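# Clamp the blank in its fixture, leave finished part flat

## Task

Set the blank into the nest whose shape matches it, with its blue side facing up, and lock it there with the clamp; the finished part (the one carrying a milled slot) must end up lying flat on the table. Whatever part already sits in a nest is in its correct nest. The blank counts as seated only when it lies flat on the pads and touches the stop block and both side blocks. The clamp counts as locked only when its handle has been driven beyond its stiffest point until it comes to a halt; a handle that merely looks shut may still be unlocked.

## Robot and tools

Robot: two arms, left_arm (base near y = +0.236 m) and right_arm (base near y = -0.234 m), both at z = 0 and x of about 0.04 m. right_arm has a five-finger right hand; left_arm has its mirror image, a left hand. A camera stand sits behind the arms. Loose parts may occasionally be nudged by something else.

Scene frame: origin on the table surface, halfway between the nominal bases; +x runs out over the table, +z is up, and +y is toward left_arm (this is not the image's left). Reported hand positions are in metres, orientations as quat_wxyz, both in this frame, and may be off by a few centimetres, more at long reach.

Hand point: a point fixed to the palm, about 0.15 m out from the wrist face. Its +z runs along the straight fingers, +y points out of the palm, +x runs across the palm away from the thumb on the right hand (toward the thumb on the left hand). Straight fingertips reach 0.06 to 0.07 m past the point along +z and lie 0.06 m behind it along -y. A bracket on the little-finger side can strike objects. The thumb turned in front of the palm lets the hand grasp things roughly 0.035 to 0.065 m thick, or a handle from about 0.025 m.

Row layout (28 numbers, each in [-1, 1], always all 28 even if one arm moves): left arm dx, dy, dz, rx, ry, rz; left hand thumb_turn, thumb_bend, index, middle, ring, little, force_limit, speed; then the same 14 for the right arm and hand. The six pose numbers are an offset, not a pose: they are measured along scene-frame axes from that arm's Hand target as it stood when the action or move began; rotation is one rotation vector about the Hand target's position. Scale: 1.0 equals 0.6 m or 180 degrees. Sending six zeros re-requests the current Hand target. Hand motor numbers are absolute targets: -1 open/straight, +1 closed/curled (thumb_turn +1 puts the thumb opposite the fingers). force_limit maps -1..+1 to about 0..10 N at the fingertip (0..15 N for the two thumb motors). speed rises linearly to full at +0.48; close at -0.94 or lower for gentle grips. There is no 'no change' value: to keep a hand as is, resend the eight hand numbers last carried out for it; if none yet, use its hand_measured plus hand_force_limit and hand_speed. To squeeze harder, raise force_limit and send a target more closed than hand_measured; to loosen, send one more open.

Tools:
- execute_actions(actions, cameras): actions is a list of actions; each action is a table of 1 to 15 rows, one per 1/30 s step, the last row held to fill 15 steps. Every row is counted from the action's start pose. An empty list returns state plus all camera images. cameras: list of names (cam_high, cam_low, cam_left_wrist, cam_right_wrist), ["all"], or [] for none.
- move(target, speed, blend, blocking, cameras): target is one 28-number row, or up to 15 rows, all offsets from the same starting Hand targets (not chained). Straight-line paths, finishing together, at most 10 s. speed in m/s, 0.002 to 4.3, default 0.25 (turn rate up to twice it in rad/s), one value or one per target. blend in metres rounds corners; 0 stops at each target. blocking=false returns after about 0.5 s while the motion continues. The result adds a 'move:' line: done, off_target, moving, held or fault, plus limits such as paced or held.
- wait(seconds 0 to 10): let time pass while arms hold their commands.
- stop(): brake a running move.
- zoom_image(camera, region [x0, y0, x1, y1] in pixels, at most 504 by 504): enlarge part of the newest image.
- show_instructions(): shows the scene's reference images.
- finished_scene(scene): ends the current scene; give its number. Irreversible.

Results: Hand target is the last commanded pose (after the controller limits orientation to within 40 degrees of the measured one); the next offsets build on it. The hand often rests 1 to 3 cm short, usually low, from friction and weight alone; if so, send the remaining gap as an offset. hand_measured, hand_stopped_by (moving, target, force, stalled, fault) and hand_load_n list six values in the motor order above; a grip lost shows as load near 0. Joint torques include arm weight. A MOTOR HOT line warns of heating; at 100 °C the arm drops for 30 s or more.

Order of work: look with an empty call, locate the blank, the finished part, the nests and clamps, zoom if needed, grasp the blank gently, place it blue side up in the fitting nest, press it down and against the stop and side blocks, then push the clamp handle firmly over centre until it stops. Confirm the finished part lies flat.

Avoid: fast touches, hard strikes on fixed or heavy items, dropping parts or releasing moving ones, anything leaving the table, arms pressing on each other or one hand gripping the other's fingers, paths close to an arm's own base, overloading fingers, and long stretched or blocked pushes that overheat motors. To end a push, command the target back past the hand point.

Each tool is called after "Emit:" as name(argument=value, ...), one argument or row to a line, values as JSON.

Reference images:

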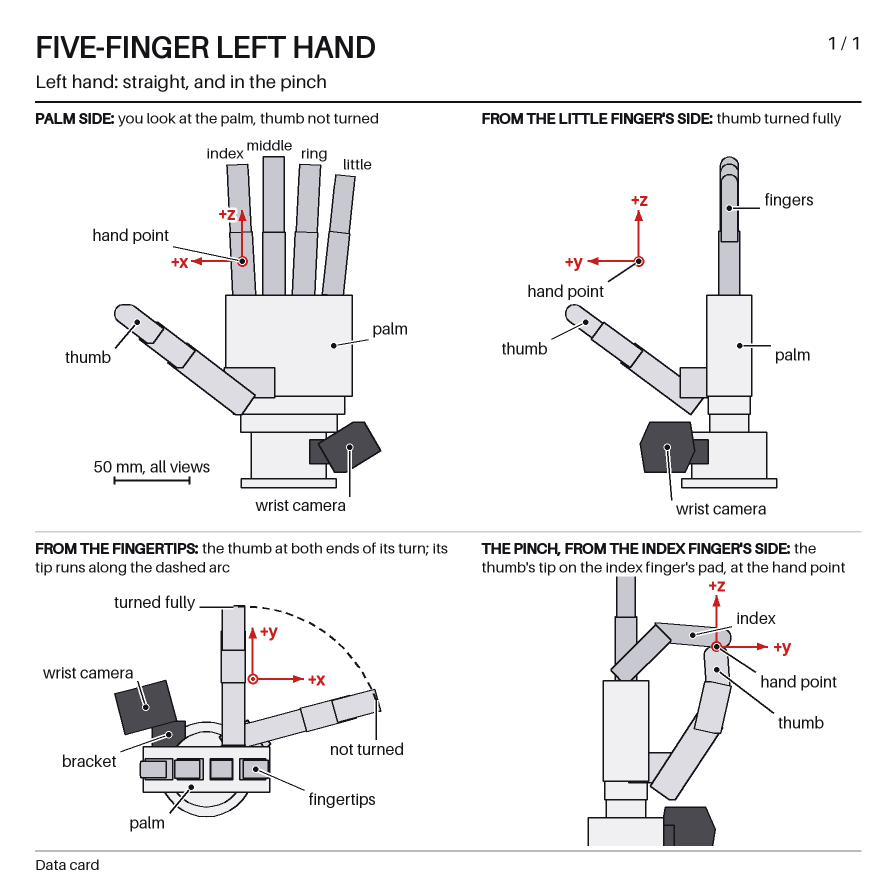

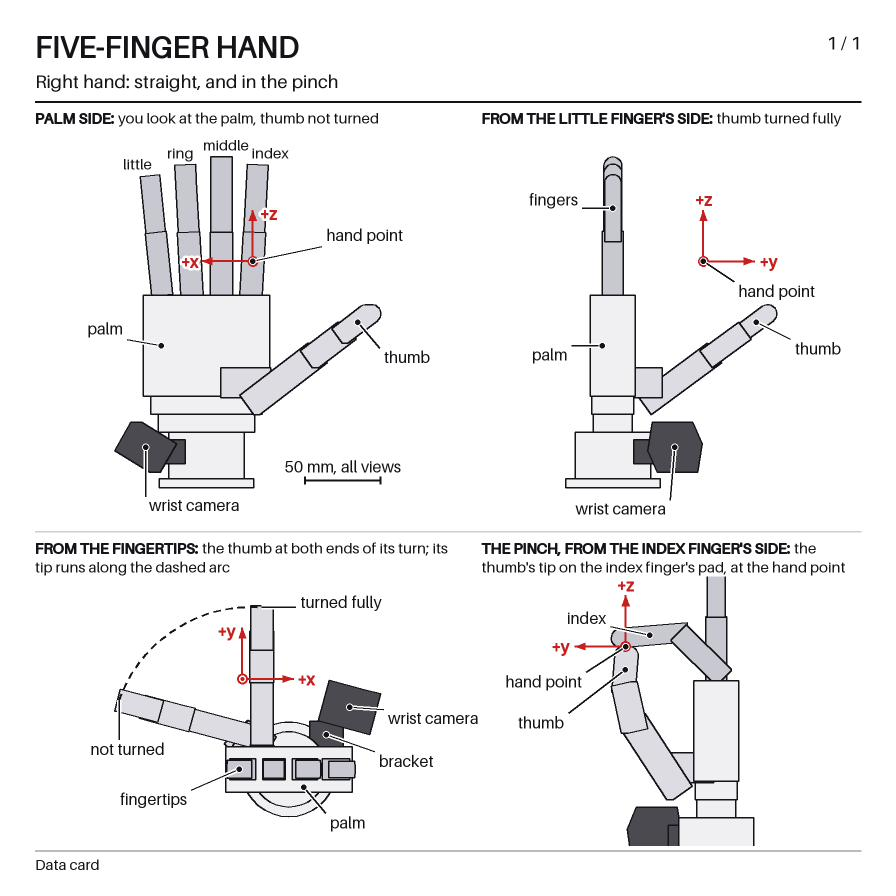

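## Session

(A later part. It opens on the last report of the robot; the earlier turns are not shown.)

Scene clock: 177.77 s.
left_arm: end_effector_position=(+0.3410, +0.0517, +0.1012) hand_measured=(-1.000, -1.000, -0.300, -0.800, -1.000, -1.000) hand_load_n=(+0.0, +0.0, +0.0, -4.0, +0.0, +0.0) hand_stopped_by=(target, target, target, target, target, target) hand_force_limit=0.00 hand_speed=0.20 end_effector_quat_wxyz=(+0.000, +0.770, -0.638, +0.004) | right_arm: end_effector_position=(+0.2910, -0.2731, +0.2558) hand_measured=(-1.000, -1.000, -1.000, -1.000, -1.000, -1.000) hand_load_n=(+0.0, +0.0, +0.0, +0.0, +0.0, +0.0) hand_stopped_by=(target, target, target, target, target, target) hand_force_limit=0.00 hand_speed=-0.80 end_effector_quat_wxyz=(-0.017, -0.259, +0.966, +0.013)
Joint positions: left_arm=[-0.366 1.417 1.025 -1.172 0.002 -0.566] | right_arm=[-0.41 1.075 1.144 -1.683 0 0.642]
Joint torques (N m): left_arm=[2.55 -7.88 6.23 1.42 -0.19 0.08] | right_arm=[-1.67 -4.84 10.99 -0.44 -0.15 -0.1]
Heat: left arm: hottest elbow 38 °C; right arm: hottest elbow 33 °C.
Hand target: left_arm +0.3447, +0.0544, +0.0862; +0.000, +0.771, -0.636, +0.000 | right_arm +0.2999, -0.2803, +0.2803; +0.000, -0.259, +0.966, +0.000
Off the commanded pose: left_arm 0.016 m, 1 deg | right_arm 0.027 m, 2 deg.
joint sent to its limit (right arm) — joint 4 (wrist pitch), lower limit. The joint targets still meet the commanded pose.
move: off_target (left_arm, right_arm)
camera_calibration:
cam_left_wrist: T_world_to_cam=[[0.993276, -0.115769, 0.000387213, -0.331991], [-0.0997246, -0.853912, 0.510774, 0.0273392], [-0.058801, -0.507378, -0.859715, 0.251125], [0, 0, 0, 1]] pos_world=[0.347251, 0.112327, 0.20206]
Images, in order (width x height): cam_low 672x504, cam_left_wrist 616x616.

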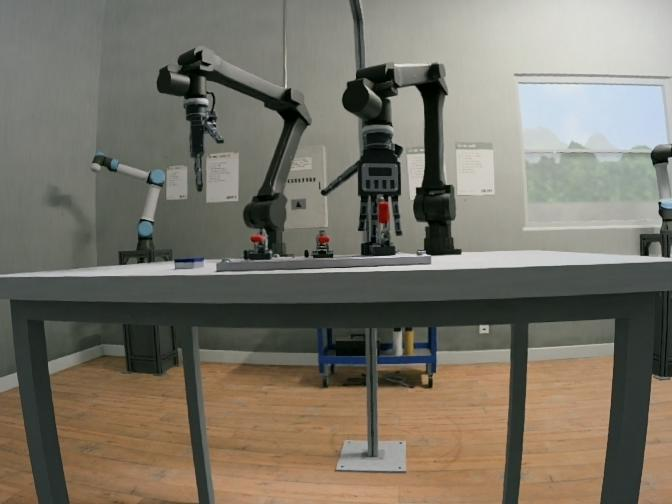

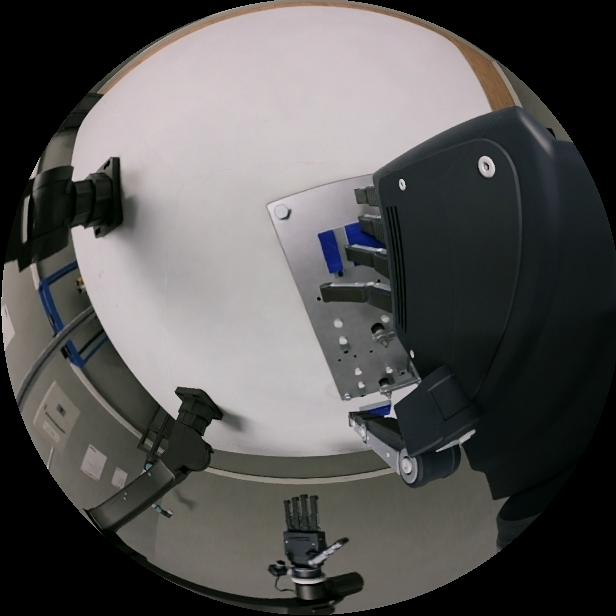

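Emit:
move(
  target=[
    [-0.065,-0.0125,0,0,0,0,-1,-1,-0.3,-0.8,-1,-1,0,0.2,0,0,0,0,0,0,-1,-1,-1,-1,-1,-1,0,-0.8],
  ],
  cameras=["cam_left_wrist","cam_low"],
  speed=0.05,
)

Emit:
zoom_image(
  camera="cam_left_wrist",
  region=[290, 190, 400, 290],
)

Scene clock: 179.90 s.
left_arm: end_effector_position=(+0.3216, +0.0478, +0.0969) hand_measured=(-1.000, -1.000, -0.300, -0.800, -1.000, -1.000) hand_load_n=(+0.0, +0.0, +0.0, +1.5, +0.0, +0.0) hand_stopped_by=(target, target, target, target, target, target) hand_force_limit=0.00 hand_speed=0.20 end_effector_quat_wxyz=(-0.009, +0.774, -0.633, +0.018) | right_arm: end_effector_position=(+0.2910, -0.2731, +0.2558) hand_measured=(-1.000, -1.000, -1.000, -1.000, -1.000, -1.000) hand_load_n=(+0.0, +0.0, +0.0, -0.5, +0.0, +0.0) hand_stopped_by=(target, target, target, target, target, target) hand_force_limit=0.00 hand_speed=-0.80 end_effector_quat_wxyz=(-0.017, -0.259, +0.966, +0.013)
Joint positions: left_arm=[-0.399 1.352 0.953 -1.132 -0.008 -0.611] | right_arm=[-0.41 1.075 1.144 -1.683 0 0.642]
Joint torques (N m): left_arm=[0.26 -8.64 5.34 -0.09 0.21 -0.01] | right_arm=[-1.44 -4.54 11.15 -0.14 -0.1 -0.12]
Heat: left arm: hottest elbow 38 °C; right arm: hottest elbow 33 °C.
Hand target: left_arm +0.3057, +0.0468, +0.0863; +0.000, +0.771, -0.636, +0.000 | right_arm +0.2999, -0.2803, +0.2803; +0.000, -0.259, +0.966, +0.000
Off the commanded pose: left_arm 0.019 m, 2 deg | right_arm 0.027 m, 2 deg.
joint sent to its limit (right arm) — joint 4 (wrist pitch), lower limit. The joint targets still meet the commanded pose.
move: off_target (left_arm, right_arm)
camera_calibration:
cam_left_wrist: T_world_to_cam=[[0.993966, -0.104129, 0.0344857, -0.317338], [-0.107076, -0.852841, 0.511075, 0.0265505], [-0.0238068, -0.511683, -0.858844, 0.233227], [0, 0, 0, 1]] pos_world=[0.323818, 0.108938, 0.19768]
Images, in order (width x height): cam_low 672x504, cam_left_wrist 616x616.

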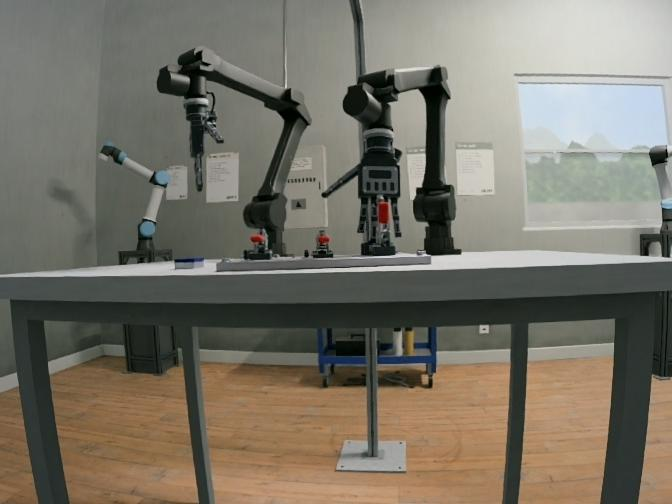

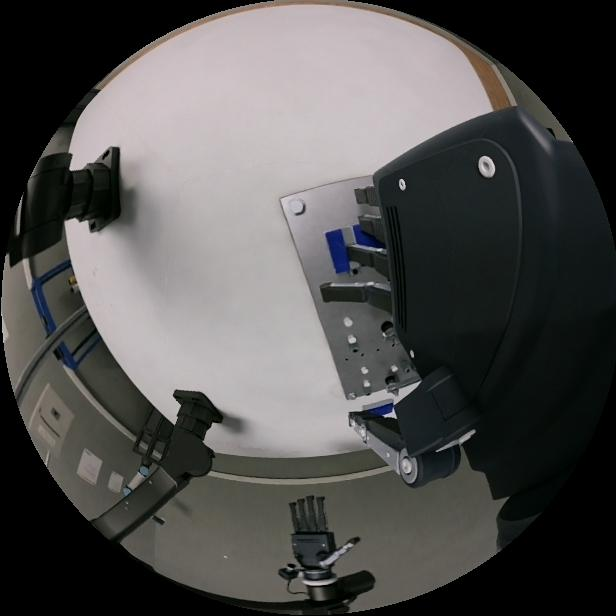

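Scaled by 4.582 from the camera's 616x616 image, which has a finer 880x880 frame.

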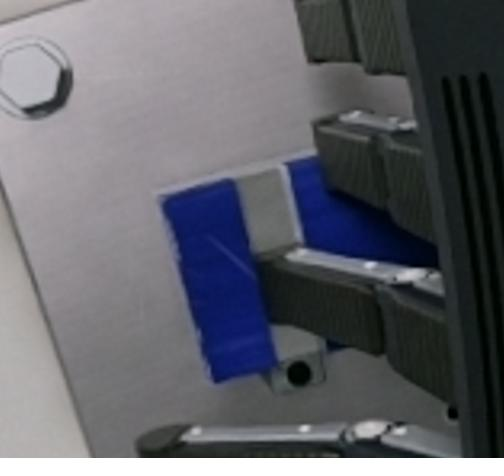

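Emit:
move(
  target=[
    [-0.065,-0.0125,0.003,0,0,0,-1,-1,-0.3,-0.8,-1,-1,0,0.2,0,0,0,0,0,0,-1,-1,-1,-1,-1,-1,0,-0.8],
  ],
  cameras=["cam_left_wrist","cam_low"],
  speed=0.05,
)

Emit:
zoom_image(
  camera="cam_left_wrist",
  region=[270, 180, 400, 300],
)

Scene clock: 182.57 s.
left_arm: end_effector_position=(+0.2801, +0.0376, +0.0952) hand_measured=(-1.000, -1.000, -0.300, -0.800, -1.000, -1.000) hand_load_n=(+0.0, -0.5, +0.0, +0.0, +0.0, +0.0) hand_stopped_by=(target, target, target, target, target, target) hand_force_limit=0.00 hand_speed=0.20 end_effector_quat_wxyz=(-0.006, +0.772, -0.635, +0.017) | right_arm: end_effector_position=(+0.2910, -0.2731, +0.2558) hand_measured=(-1.000, -1.000, -1.000, -1.000, -1.000, -1.000) hand_load_n=(+0.0, +0.0, +0.0, +0.0, +0.0, +0.0) hand_stopped_by=(target, target, target, target, target, target) hand_force_limit=0.00 hand_speed=-0.80 end_effector_quat_wxyz=(-0.017, -0.259, +0.966, +0.013)
Joint positions: left_arm=[-0.475 1.269 0.872 -1.138 -0.005 -0.682] | right_arm=[-0.41 1.075 1.144 -1.683 0 0.642]
Joint torques (N m): left_arm=[0.62 -7.59 5.78 -0.34 0.09 0] | right_arm=[-0.79 -4.84 11.28 -0.09 -0.12 -0.14]
Heat: left arm: hottest elbow 38 °C; right arm: hottest elbow 33 °C.
Hand target: left_arm +0.2666, +0.0394, +0.0880; +0.000, +0.771, -0.636, +0.000 | right_arm +0.2999, -0.2803, +0.2803; +0.000, -0.259, +0.966, +0.000
Off the commanded pose: left_arm 0.015 m, 2 deg | right_arm 0.027 m, 2 deg.
joint sent to its limit (right arm) — joint 4 (wrist pitch), lower limit. The joint targets still meet the commanded pose.
move: off_target (left_arm, right_arm)
camera_calibration:
cam_left_wrist: T_world_to_cam=[[0.993698, -0.10835, 0.0287194, -0.27632], [-0.107622, -0.850596, 0.514688, 0.0140441], [-0.0313381, -0.514535, -0.856896, 0.227647], [0, 0, 0, 1]] pos_world=[0.283224, 0.099139, 0.195777]
Images, in order (width x height): cam_low 672x504, cam_left_wrist 616x616.

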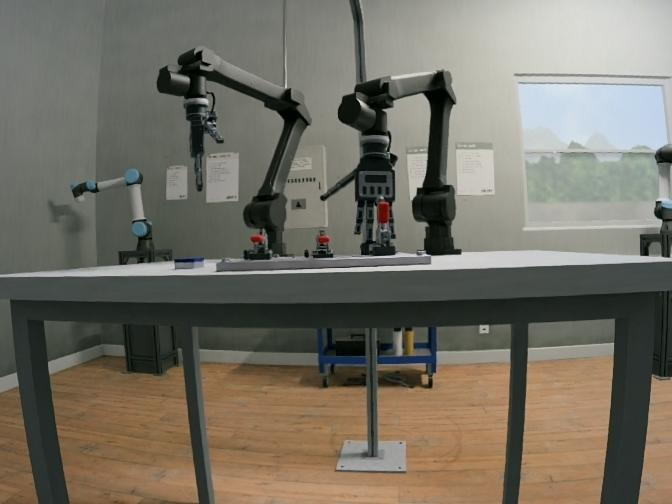

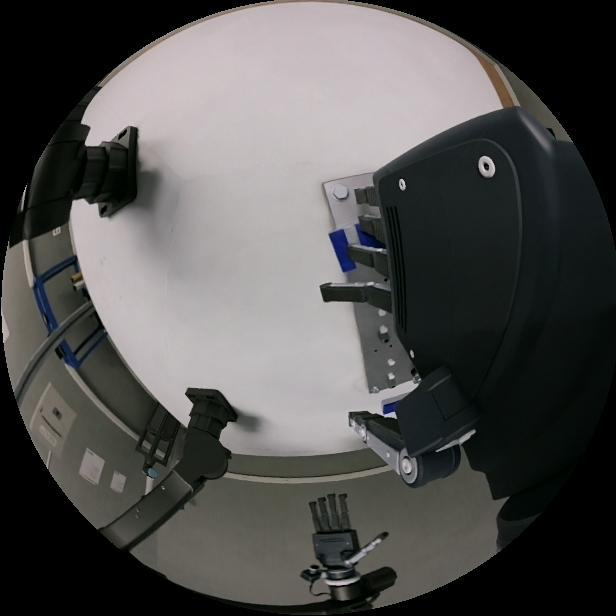

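Scaled by 3.877 from the camera's 616x616 image, which has a finer 880x880 frame.

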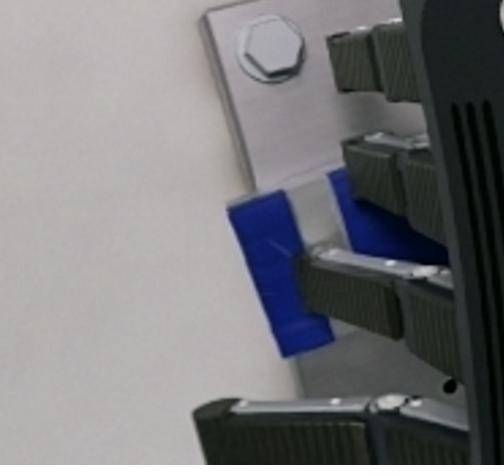

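Emit:
move(
  target=[
    [0,0,0.19,0,0,0,-1,-1,-0.6,-0.6,1,1,0,0.2,0,0,0,0,0,0,-1,-1,-1,-1,-1,-1,0,-0.8],
    [0.12,0.04,0.19,-0.1714,-0.2848,-0.4277,1,-1,-0.6,-0.6,1,1,0,0.2,0,0,0,0,0,0,-1,-1,-1,-1,-1,-1,0,-0.8],
  ],
  cameras=["cam_left_wrist","cam_high","cam_low"],
  speed=[0.1,0.3],
)

Scene clock: 195.07 s.
left_arm: end_effector_position=(+0.3357, +0.0612, +0.2030) hand_measured=(+1.000, -1.000, -0.600, -0.600, +1.000, +1.000) hand_load_n=(+0.0, +0.0, +0.5, +0.0, +0.0, +0.0) hand_stopped_by=(target, target, target, target, target, target) hand_force_limit=0.00 hand_speed=0.20 end_effector_quat_wxyz=(+0.069, -0.129, +0.877, -0.457) | right_arm: end_effector_position=(+0.2910, -0.2731, +0.2558) hand_measured=(-1.000, -1.000, -1.000, -1.000, -1.000, -1.000) hand_load_n=(+0.0, +0.0, +0.0, +0.0, +0.0, +0.0) hand_stopped_by=(target, target, target, target, target, target) hand_force_limit=0.00 hand_speed=-0.80 end_effector_quat_wxyz=(-0.017, -0.259, +0.966, +0.013)
Joint positions: left_arm=[-0.146 1.015 0.853 -0.847 0.828 0.869] | right_arm=[-0.41 1.075 1.144 -1.683 0 0.642]
Joint torques (N m): left_arm=[2.43 -4.19 8.81 0.73 0.47 0.13] | right_arm=[-0.5 -4.42 11.12 -0.39 -0.13 -0.19]
Heat: left arm: hottest elbow 37 °C; right arm: hottest elbow 34 °C.
Hand target: left_arm +0.3387, +0.0634, +0.2020; +0.068, -0.131, +0.878, -0.456 | right_arm +0.2999, -0.2803, +0.2803; +0.000, -0.259, +0.966, +0.000
Off the commanded pose: left_arm 0.004 m, 0 deg | right_arm 0.027 m, 2 deg.
joint sent to its limit (right arm) — joint 4 (wrist pitch), lower limit. The joint targets still meet the commanded pose.
move: off_target (right_arm)
camera_calibration:
cam_left_wrist: T_world_to_cam=[[-0.129716, -0.615434, 0.777441, -0.075996], [-0.950822, 0.299616, 0.0785354, 0.285788], [-0.281267, -0.729021, -0.624034, 0.383588], [0, 0, 0, 1]] pos_world=[0.369767, 0.147246, 0.27601]
Images, in order (width x height): cam_high 672x504, cam_low 672x504, cam_left_wrist 616x616.

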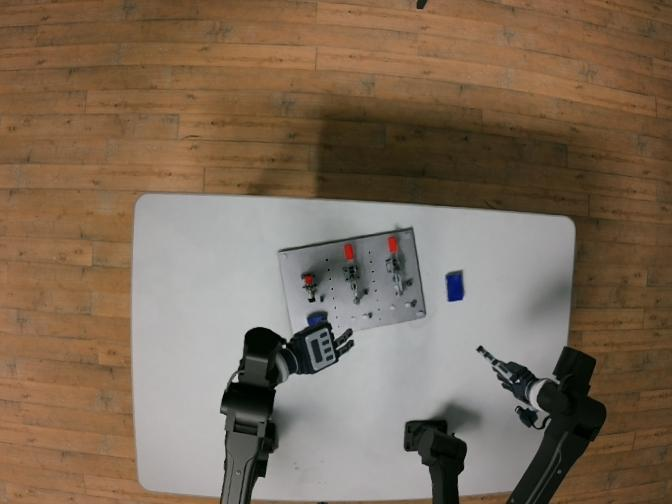

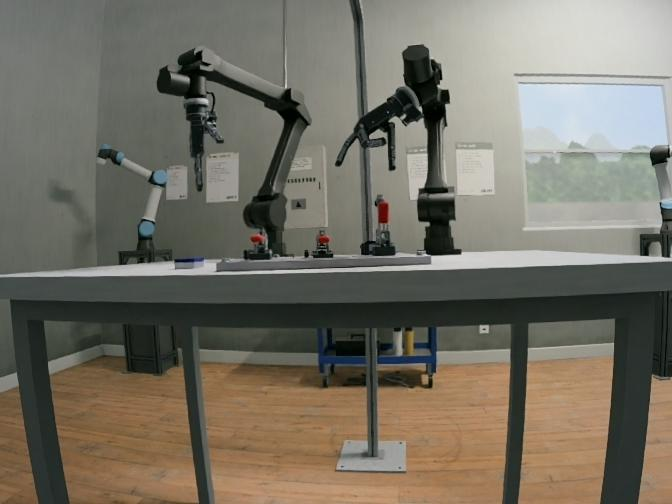

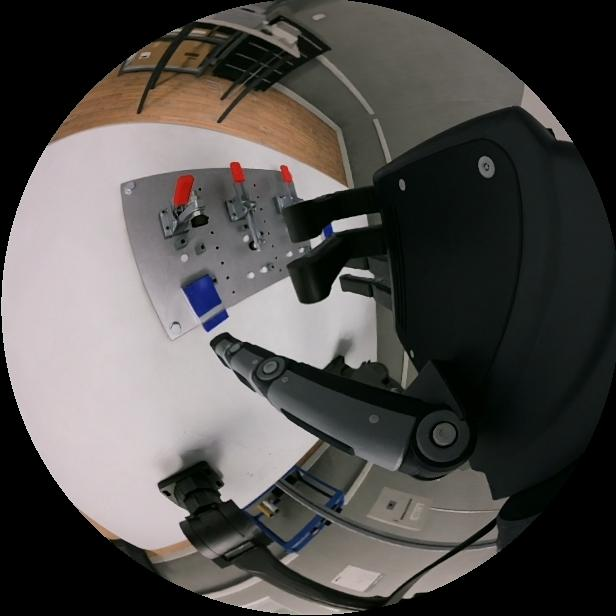

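Emit:
zoom_image(
  camera="cam_left_wrist",
  region=[110, 160, 310, 350],
)

Emit:
zoom_image(
  camera="cam_high",
  region=[280, 280, 360, 360],
)

Scaled by 2.520 from the camera's 616x616 image, which has a finer 880x880 frame.

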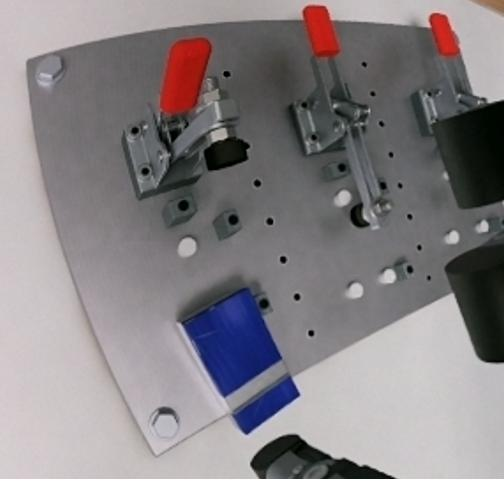

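Scaled by 6.300 from the camera's 672x504 image, which has a finer 960x720 frame.

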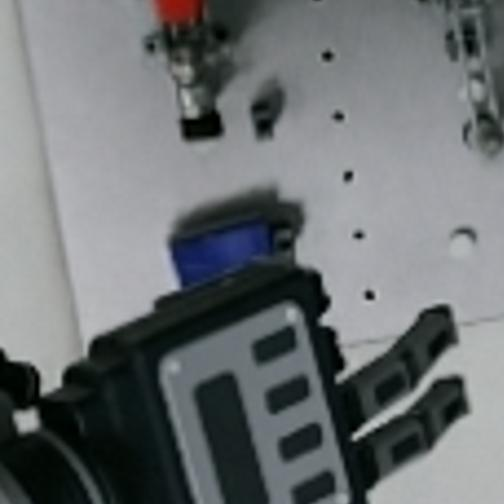

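Emit:
zoom_image(
  camera="cam_low",
  region=[320, 110, 420, 190],
)

Emit:
zoom_image(
  camera="cam_high",
  region=[300, 310, 370, 380],
)

Scaled by 5.040 from the camera's 672x504 image, which has a finer 960x720 frame.

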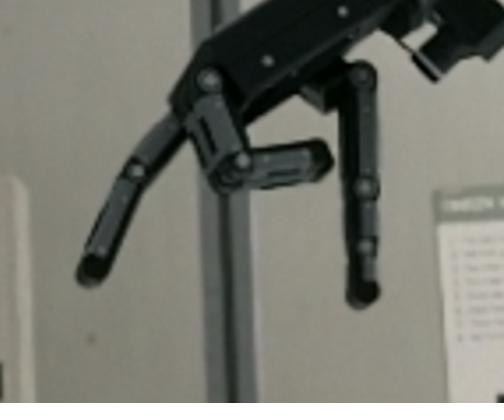

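Scaled by 7.200 from the camera's 672x504 image, which has a finer 960x720 frame.

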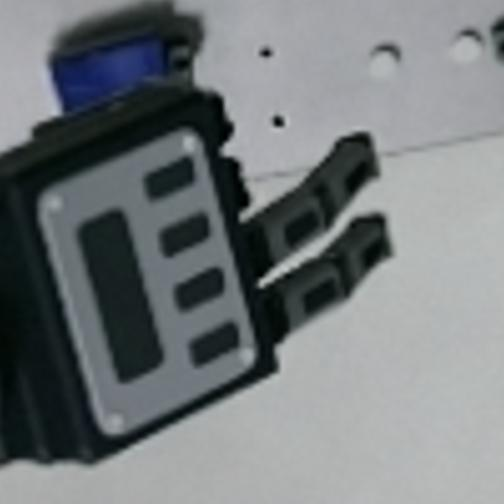

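Emit:
move(
  target=[
    [-0.007,0.0043,-0.218,0,0,0,1,-1,-0.6,-0.6,1,1,0,0.2,0,0,0,0,0,0,-1,-1,-1,-1,-1,-1,0,-0.8],
  ],
  cameras=["cam_left_wrist","cam_high","cam_low"],
  speed=0.15,
)

Emit:
zoom_image(
  camera="cam_low",
  region=[330, 190, 430, 270],
)

Emit:
zoom_image(
  camera="cam_high",
  region=[290, 290, 370, 370],
)

Emit:
zoom_image(
  camera="cam_left_wrist",
  region=[180, 180, 380, 380],
)

Scene clock: 219.17 s.
left_arm: end_effector_position=(+0.3307, +0.0646, +0.0730) hand_measured=(+1.000, -1.000, -0.600, -0.600, +1.000, +1.000) hand_load_n=(+0.0, +0.0, +0.0, +0.0, +0.0, +0.0) hand_stopped_by=(target, target, target, target, target, target) hand_force_limit=0.00 hand_speed=0.20 end_effector_quat_wxyz=(+0.065, -0.130, +0.879, -0.455) | right_arm: end_effector_position=(+0.2910, -0.2731, +0.2558) hand_measured=(-1.000, -1.000, -1.000, -1.000, -1.000, -1.000) hand_load_n=(+0.0, +0.0, +0.0, +0.0, +0.0, +0.0) hand_stopped_by=(target, target, target, target, target, target) hand_force_limit=0.00 hand_speed=-0.80 end_effector_quat_wxyz=(-0.017, -0.259, +0.966, +0.013)
Joint positions: left_arm=[-0.138 1.162 0.588 -0.456 0.831 0.882] | right_arm=[-0.41 1.075 1.144 -1.683 0 0.642]
Joint torques (N m): left_arm=[2.32 -5.13 7.36 1.46 0.49 0.09] | right_arm=[-1.38 -4.89 11.06 -0.34 -0.09 -0.15]
Motor temperatures (°C): left_arm=[28 32 38 24 26 25] | right_arm=[24 24 36 26 23 23]
Heat: left arm: hottest elbow 38 °C; right arm: hottest elbow 36 °C.
Hand target: left_arm +0.3343, +0.0659, +0.0712; +0.068, -0.131, +0.878, -0.456 | right_arm +0.2999, -0.2803, +0.2803; +0.000, -0.259, +0.966, +0.000
Off the commanded pose: left_arm 0.004 m, 0 deg | right_arm 0.027 m, 2 deg.
joint sent to its limit (right arm) — joint 4 (wrist pitch), lower limit. The joint targets still meet the commanded pose.
move: off_target (right_arm)
camera_calibration:
cam_left_wrist: T_world_to_cam=[[-0.122365, -0.618102, 0.776516, 0.0244287], [-0.949644, 0.300308, 0.0893969, 0.28904], [-0.28845, -0.726474, -0.623724, 0.305785], [0, 0, 0, 1]] pos_world=[0.365678, 0.150443, 0.145917]
Images, in order (width x height): cam_high 672x504, cam_low 672x504, cam_left_wrist 616x616.

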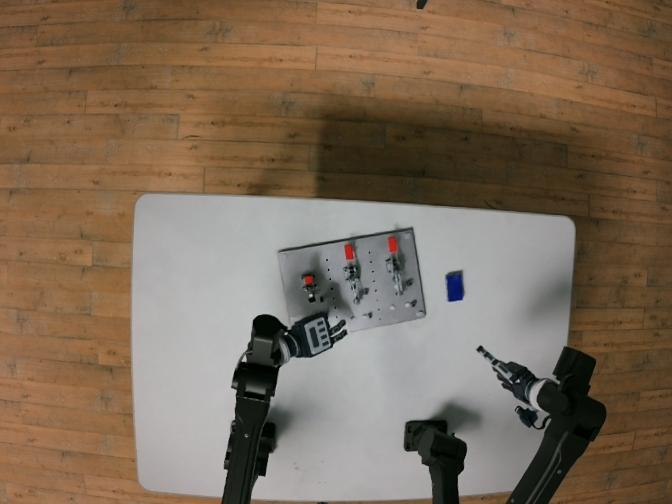

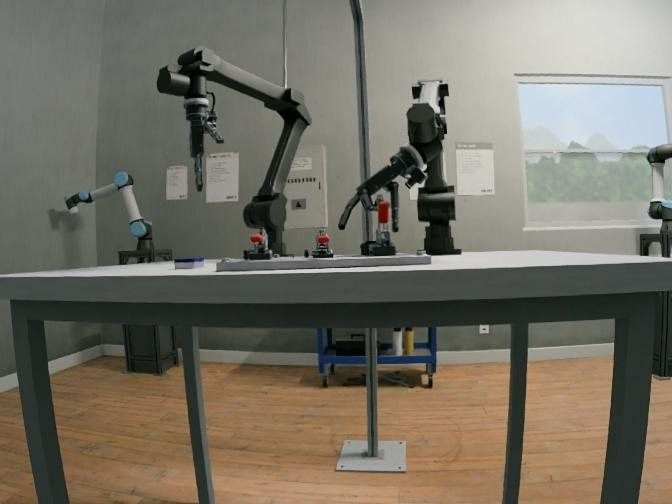

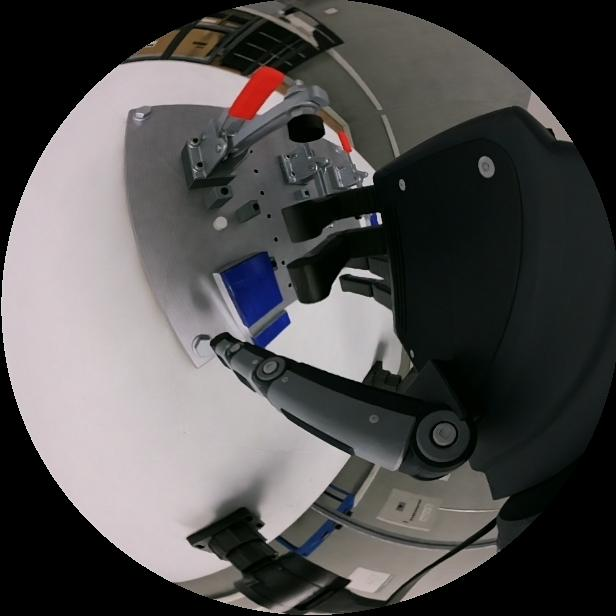

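Scaled by 5.040 from the camera's 672x504 image, which has a finer 960x720 frame.

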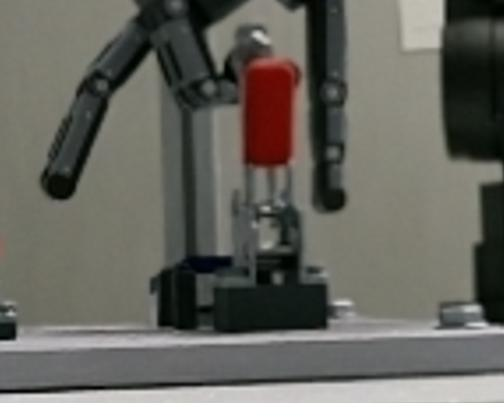

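Scaled by 6.300 from the camera's 672x504 image, which has a finer 960x720 frame.

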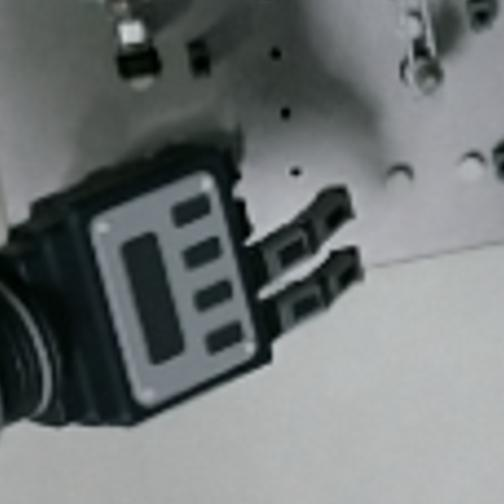

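Scaled by 2.520 from the camera's 616x616 image, which has a finer 880x880 frame.

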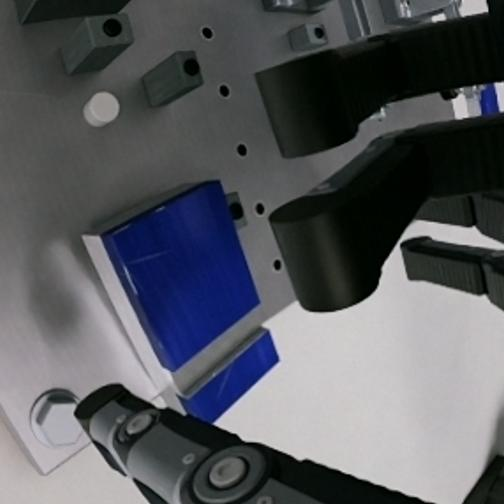

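Emit:
move(
  target=[
    [0.005,0.0117,-0.052,0,0,0,1,-1,-0.6,-0.6,1,1,0,0.2,0,0,0,0,0,0,-1,-1,-1,-1,-1,-1,0,-0.8],
  ],
  cameras=["cam_left_wrist","cam_high","cam_low"],
  speed=0.08,
)

Emit:
zoom_image(
  camera="cam_low",
  region=[330, 200, 430, 270],
)

Emit:
zoom_image(
  camera="cam_left_wrist",
  region=[180, 180, 380, 380],
)

Scene clock: 223.50 s.
left_arm: end_effector_position=(+0.3343, +0.0707, +0.0428) hand_measured=(+1.000, -1.000, -0.600, -0.600, +1.000, +1.000) hand_load_n=(+0.0, +0.0, -0.5, +0.0, +0.0, +0.0) hand_stopped_by=(target, target, target, target, target, target) hand_force_limit=0.00 hand_speed=0.20 end_effector_quat_wxyz=(+0.064, -0.132, +0.878, -0.455) | right_arm: end_effector_position=(+0.2910, -0.2731, +0.2558) hand_measured=(-1.000, -1.000, -1.000, -1.000, -1.000, -1.000) hand_load_n=(+0.0, +0.0, +0.0, +0.0, +0.0, +0.0) hand_stopped_by=(target, target, target, target, target, target) hand_force_limit=0.00 hand_speed=-0.80 end_effector_quat_wxyz=(-0.017, -0.259, +0.966, +0.013)
Joint positions: left_arm=[-0.115 1.242 0.553 -0.362 0.844 0.908] | right_arm=[-0.41 1.075 1.144 -1.683 0 0.642]
Joint torques (N m): left_arm=[2.43 -5.66 6.75 1.33 0.51 0.14] | right_arm=[-1.61 -5.3 10.97 -0.51 -0.12 -0.15]
Heat: left arm: hottest elbow 37 °C; right arm: hottest elbow 36 °C.
Hand target: left_arm +0.3375, +0.0729, +0.0401; +0.068, -0.131, +0.878, -0.456 | right_arm +0.2999, -0.2803, +0.2803; +0.000, -0.259, +0.966, +0.000
Off the commanded pose: left_arm 0.005 m, 0 deg | right_arm 0.027 m, 2 deg.
joint sent to its limit (right arm) — joint 4 (wrist pitch), lower limit. The joint targets still meet the commanded pose.
move: off_target (right_arm)
camera_calibration:
cam_left_wrist: T_world_to_cam=[[-0.119695, -0.61693, 0.777863, 0.0510327], [-0.950037, 0.298671, 0.0906902, 0.293442], [-0.288275, -0.728143, -0.621856, 0.292392], [0, 0, 0, 1]] pos_world=[0.369179, 0.156744, 0.115517]
Images, in order (width x height): cam_high 672x504, cam_low 672x504, cam_left_wrist 616x616.

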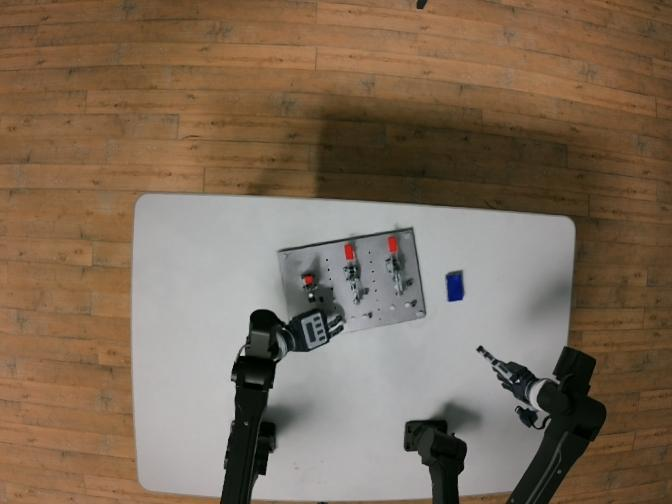

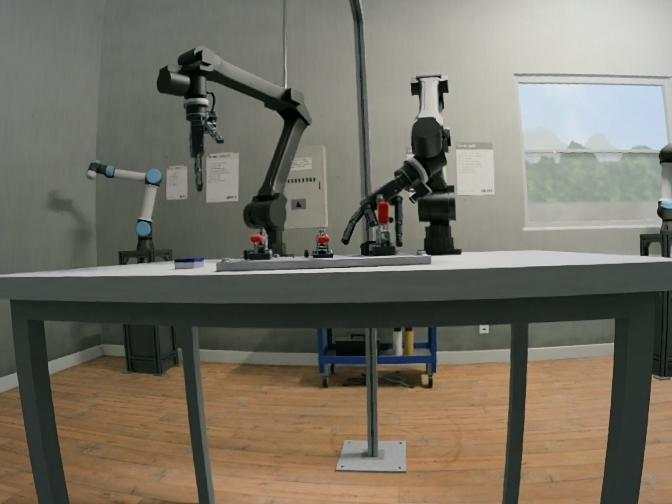

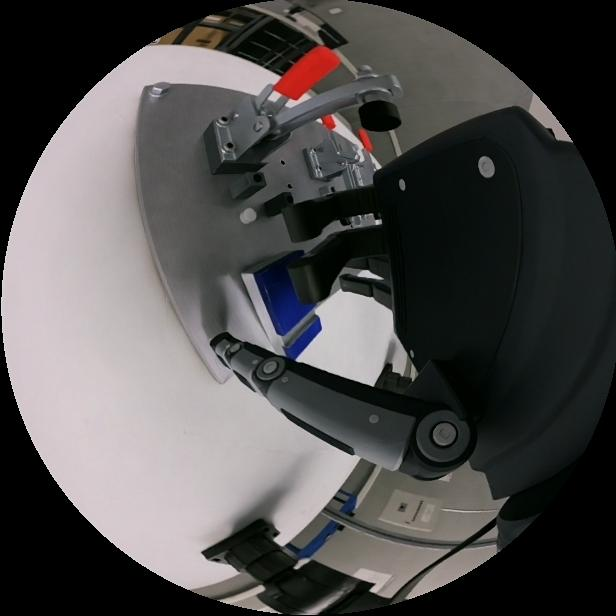

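Scaled by 5.040 from the camera's 672x504 image, which has a finer 960x720 frame.

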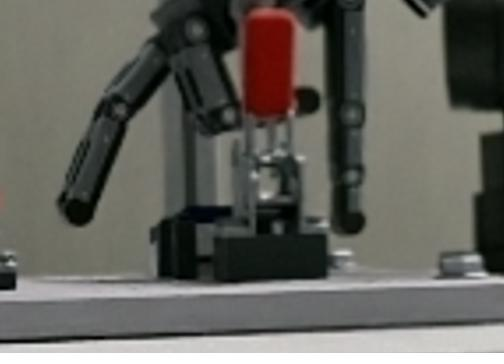

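Scaled by 2.520 from the camera's 616x616 image, which has a finer 880x880 frame.

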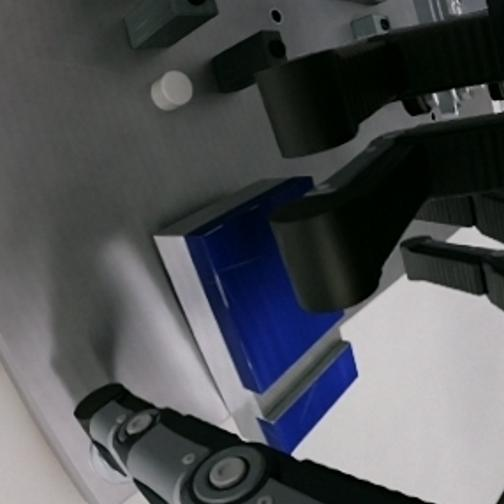

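Emit:
move(
  target=[
    [0.0,0.005,-0.015,0,0,0,1,-1,-0.6,-0.6,1,1,0,0.2,0,0,0,0,0,0,-1,-1,-1,-1,-1,-1,0,-0.8],
  ],
  cameras=["cam_low"],
  speed=0.05,
)

Emit:
zoom_image(
  camera="cam_low",
  region=[330, 200, 430, 270],
)

Scene clock: 227.67 s.
left_arm: end_effector_position=(+0.3348, +0.0735, +0.0343) hand_measured=(+1.000, -1.000, -0.600, -0.600, +1.000, +1.000) hand_load_n=(+0.0, +0.0, -0.5, +0.0, +0.0, +0.0) hand_stopped_by=(target, target, target, target, target, target) hand_force_limit=0.00 hand_speed=0.20 end_effector_quat_wxyz=(+0.065, -0.131, +0.878, -0.456) | right_arm: end_effector_position=(+0.2910, -0.2731, +0.2558) hand_measured=(-1.000, -1.000, -1.000, -1.000, -1.000, -1.000) hand_load_n=(+0.0, -0.5, +0.0, +0.0, +0.0, +0.0) hand_stopped_by=(target, target, target, target, target, target) hand_force_limit=0.00 hand_speed=-0.80 end_effector_quat_wxyz=(-0.017, -0.259, +0.966, +0.013)
Joint positions: left_arm=[-0.105 1.264 0.543 -0.338 0.849 0.921] | right_arm=[-0.41 1.075 1.144 -1.683 0 0.642]
Joint torques (N m): left_arm=[2.49 -5.71 6.5 1.39 0.51 0.13] | right_arm=[-1.73 -5.89 10.99 -0.29 -0.09 -0.11]
Heat: left arm: hottest elbow 37 °C; right arm: hottest elbow 36 °C.
Hand target: left_arm +0.3374, +0.0759, +0.0310; +0.068, -0.131, +0.878, -0.456 | right_arm +0.2999, -0.2803, +0.2803; +0.000, -0.259, +0.966, +0.000
Off the commanded pose: left_arm 0.005 m, 0 deg | right_arm 0.027 m, 2 deg.
joint sent to its limit (right arm) — joint 4 (wrist pitch), lower limit. The joint targets still meet the commanded pose.
move: off_target (right_arm)
Images, in order (width x height): cam_low 672x504.

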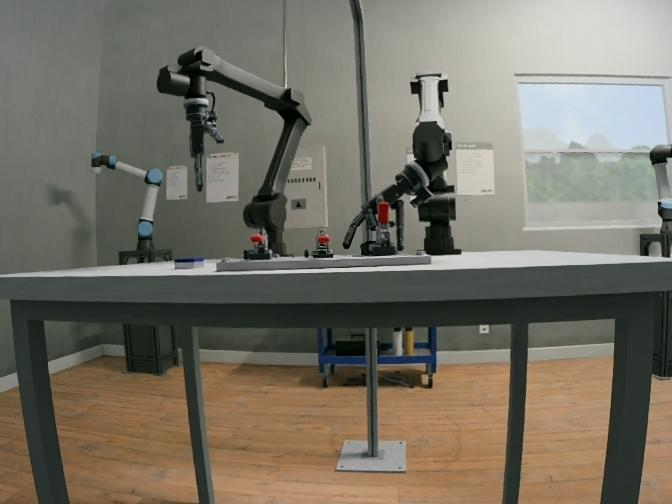

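Scaled by 5.040 from the camera's 672x504 image, which has a finer 960x720 frame.

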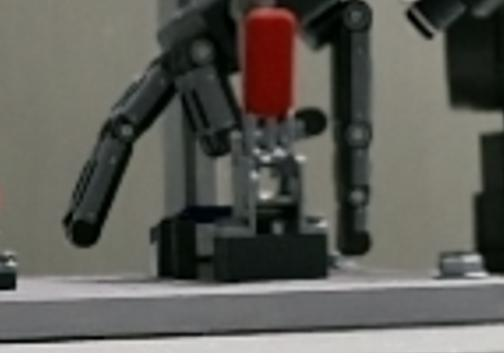

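Emit:
move(
  target=[
    [0.0,0.0,0,0,0,0,1,-0.75,-0.35,-0.35,1,1,-0.2,-0.6,0,0,0,0,0,0,-1,-1,-1,-1,-1,-1,0,-0.8],
  ],
  cameras=["cam_low","cam_left_wrist"],
  speed=0.05,
)

Emit:
zoom_image(
  camera="cam_low",
  region=[330, 200, 430, 270],
)

Emit:
zoom_image(
  camera="cam_left_wrist",
  region=[180, 180, 380, 380],
)

Scene clock: 229.30 s.
left_arm: end_effector_position=(+0.3350, +0.0736, +0.0344) hand_measured=(+1.000, -0.750, -0.350, -0.350, +1.000, +1.000) hand_load_n=(+0.0, +0.0, +0.0, +0.0, +0.0, +0.0) hand_stopped_by=(target, target, target, target, target, target) hand_force_limit=-0.20 hand_speed=-0.60 end_effector_quat_wxyz=(+0.065, -0.131, +0.878, -0.456) | right_arm: end_effector_position=(+0.2910, -0.2731, +0.2558) hand_measured=(-1.000, -1.000, -1.000, -1.000, -1.000, -1.000) hand_load_n=(+0.0, +0.0, +0.0, +0.0, +0.0, +0.0) hand_stopped_by=(target, target, target, target, target, target) hand_force_limit=0.00 hand_speed=-0.80 end_effector_quat_wxyz=(-0.017, -0.259, +0.966, +0.013)
Joint positions: left_arm=[-0.105 1.264 0.543 -0.337 0.849 0.922] | right_arm=[-0.41 1.075 1.144 -1.683 0 0.642]
Joint torques (N m): left_arm=[2.49 -5.71 6.52 1.35 0.5 0.13] | right_arm=[-0.5 -3.84 10.97 -0.4 -0.09 -0.13]
Heat: left arm: hottest elbow 37 °C; right arm: hottest elbow 36 °C.
Hand target: left_arm +0.3374, +0.0759, +0.0310; +0.068, -0.131, +0.878, -0.456 | right_arm +0.2999, -0.2803, +0.2803; +0.000, -0.259, +0.966, +0.000
Off the commanded pose: left_arm 0.005 m, 0 deg | right_arm 0.027 m, 2 deg.
joint sent to its limit (right arm) — joint 4 (wrist pitch), lower limit. The joint targets still meet the commanded pose.
move: off_target (right_arm)
camera_calibration:
cam_left_wrist: T_world_to_cam=[[-0.121801, -0.616524, 0.777858, 0.0600816], [-0.950072, 0.299244, 0.088412, 0.294101], [-0.287278, -0.728252, -0.62219, 0.289064], [0, 0, 0, 1]] pos_world=[0.369777, 0.159545, 0.107116]
Images, in order (width x height): cam_low 672x504, cam_left_wrist 616x616.

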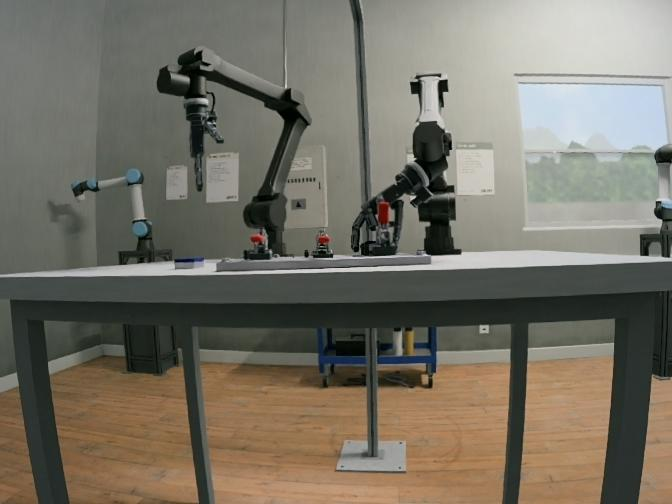

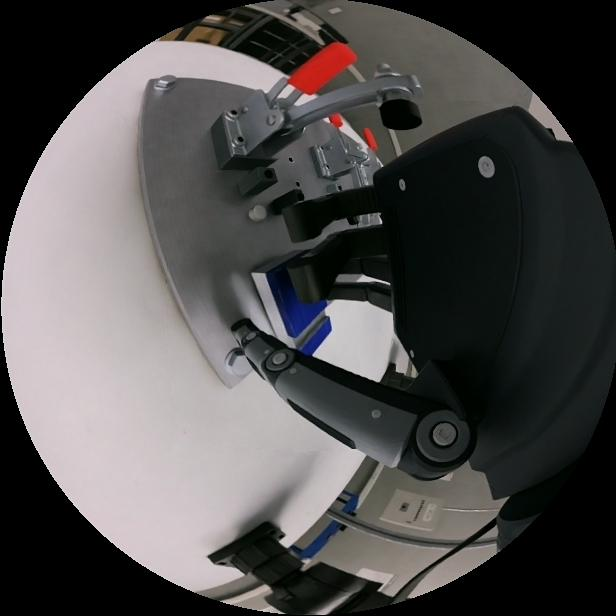

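Scaled by 5.040 from the camera's 672x504 image, which has a finer 960x720 frame.

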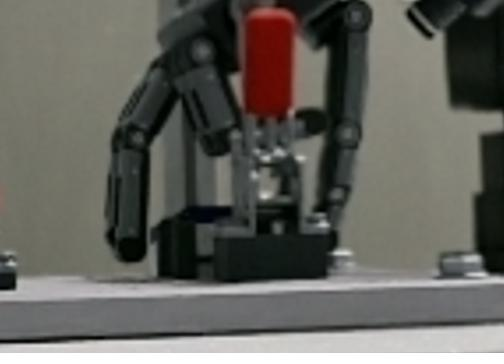

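Scaled by 2.520 from the camera's 616x616 image, which has a finer 880x880 frame.

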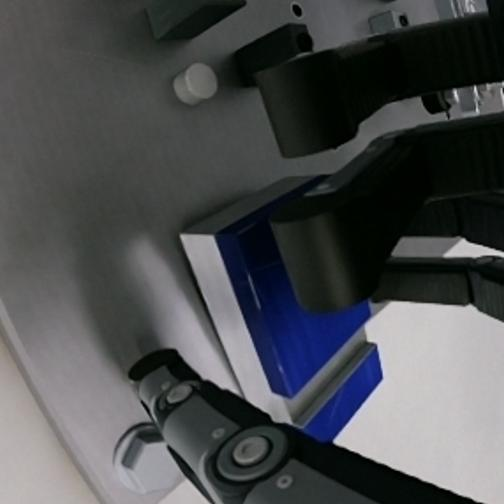

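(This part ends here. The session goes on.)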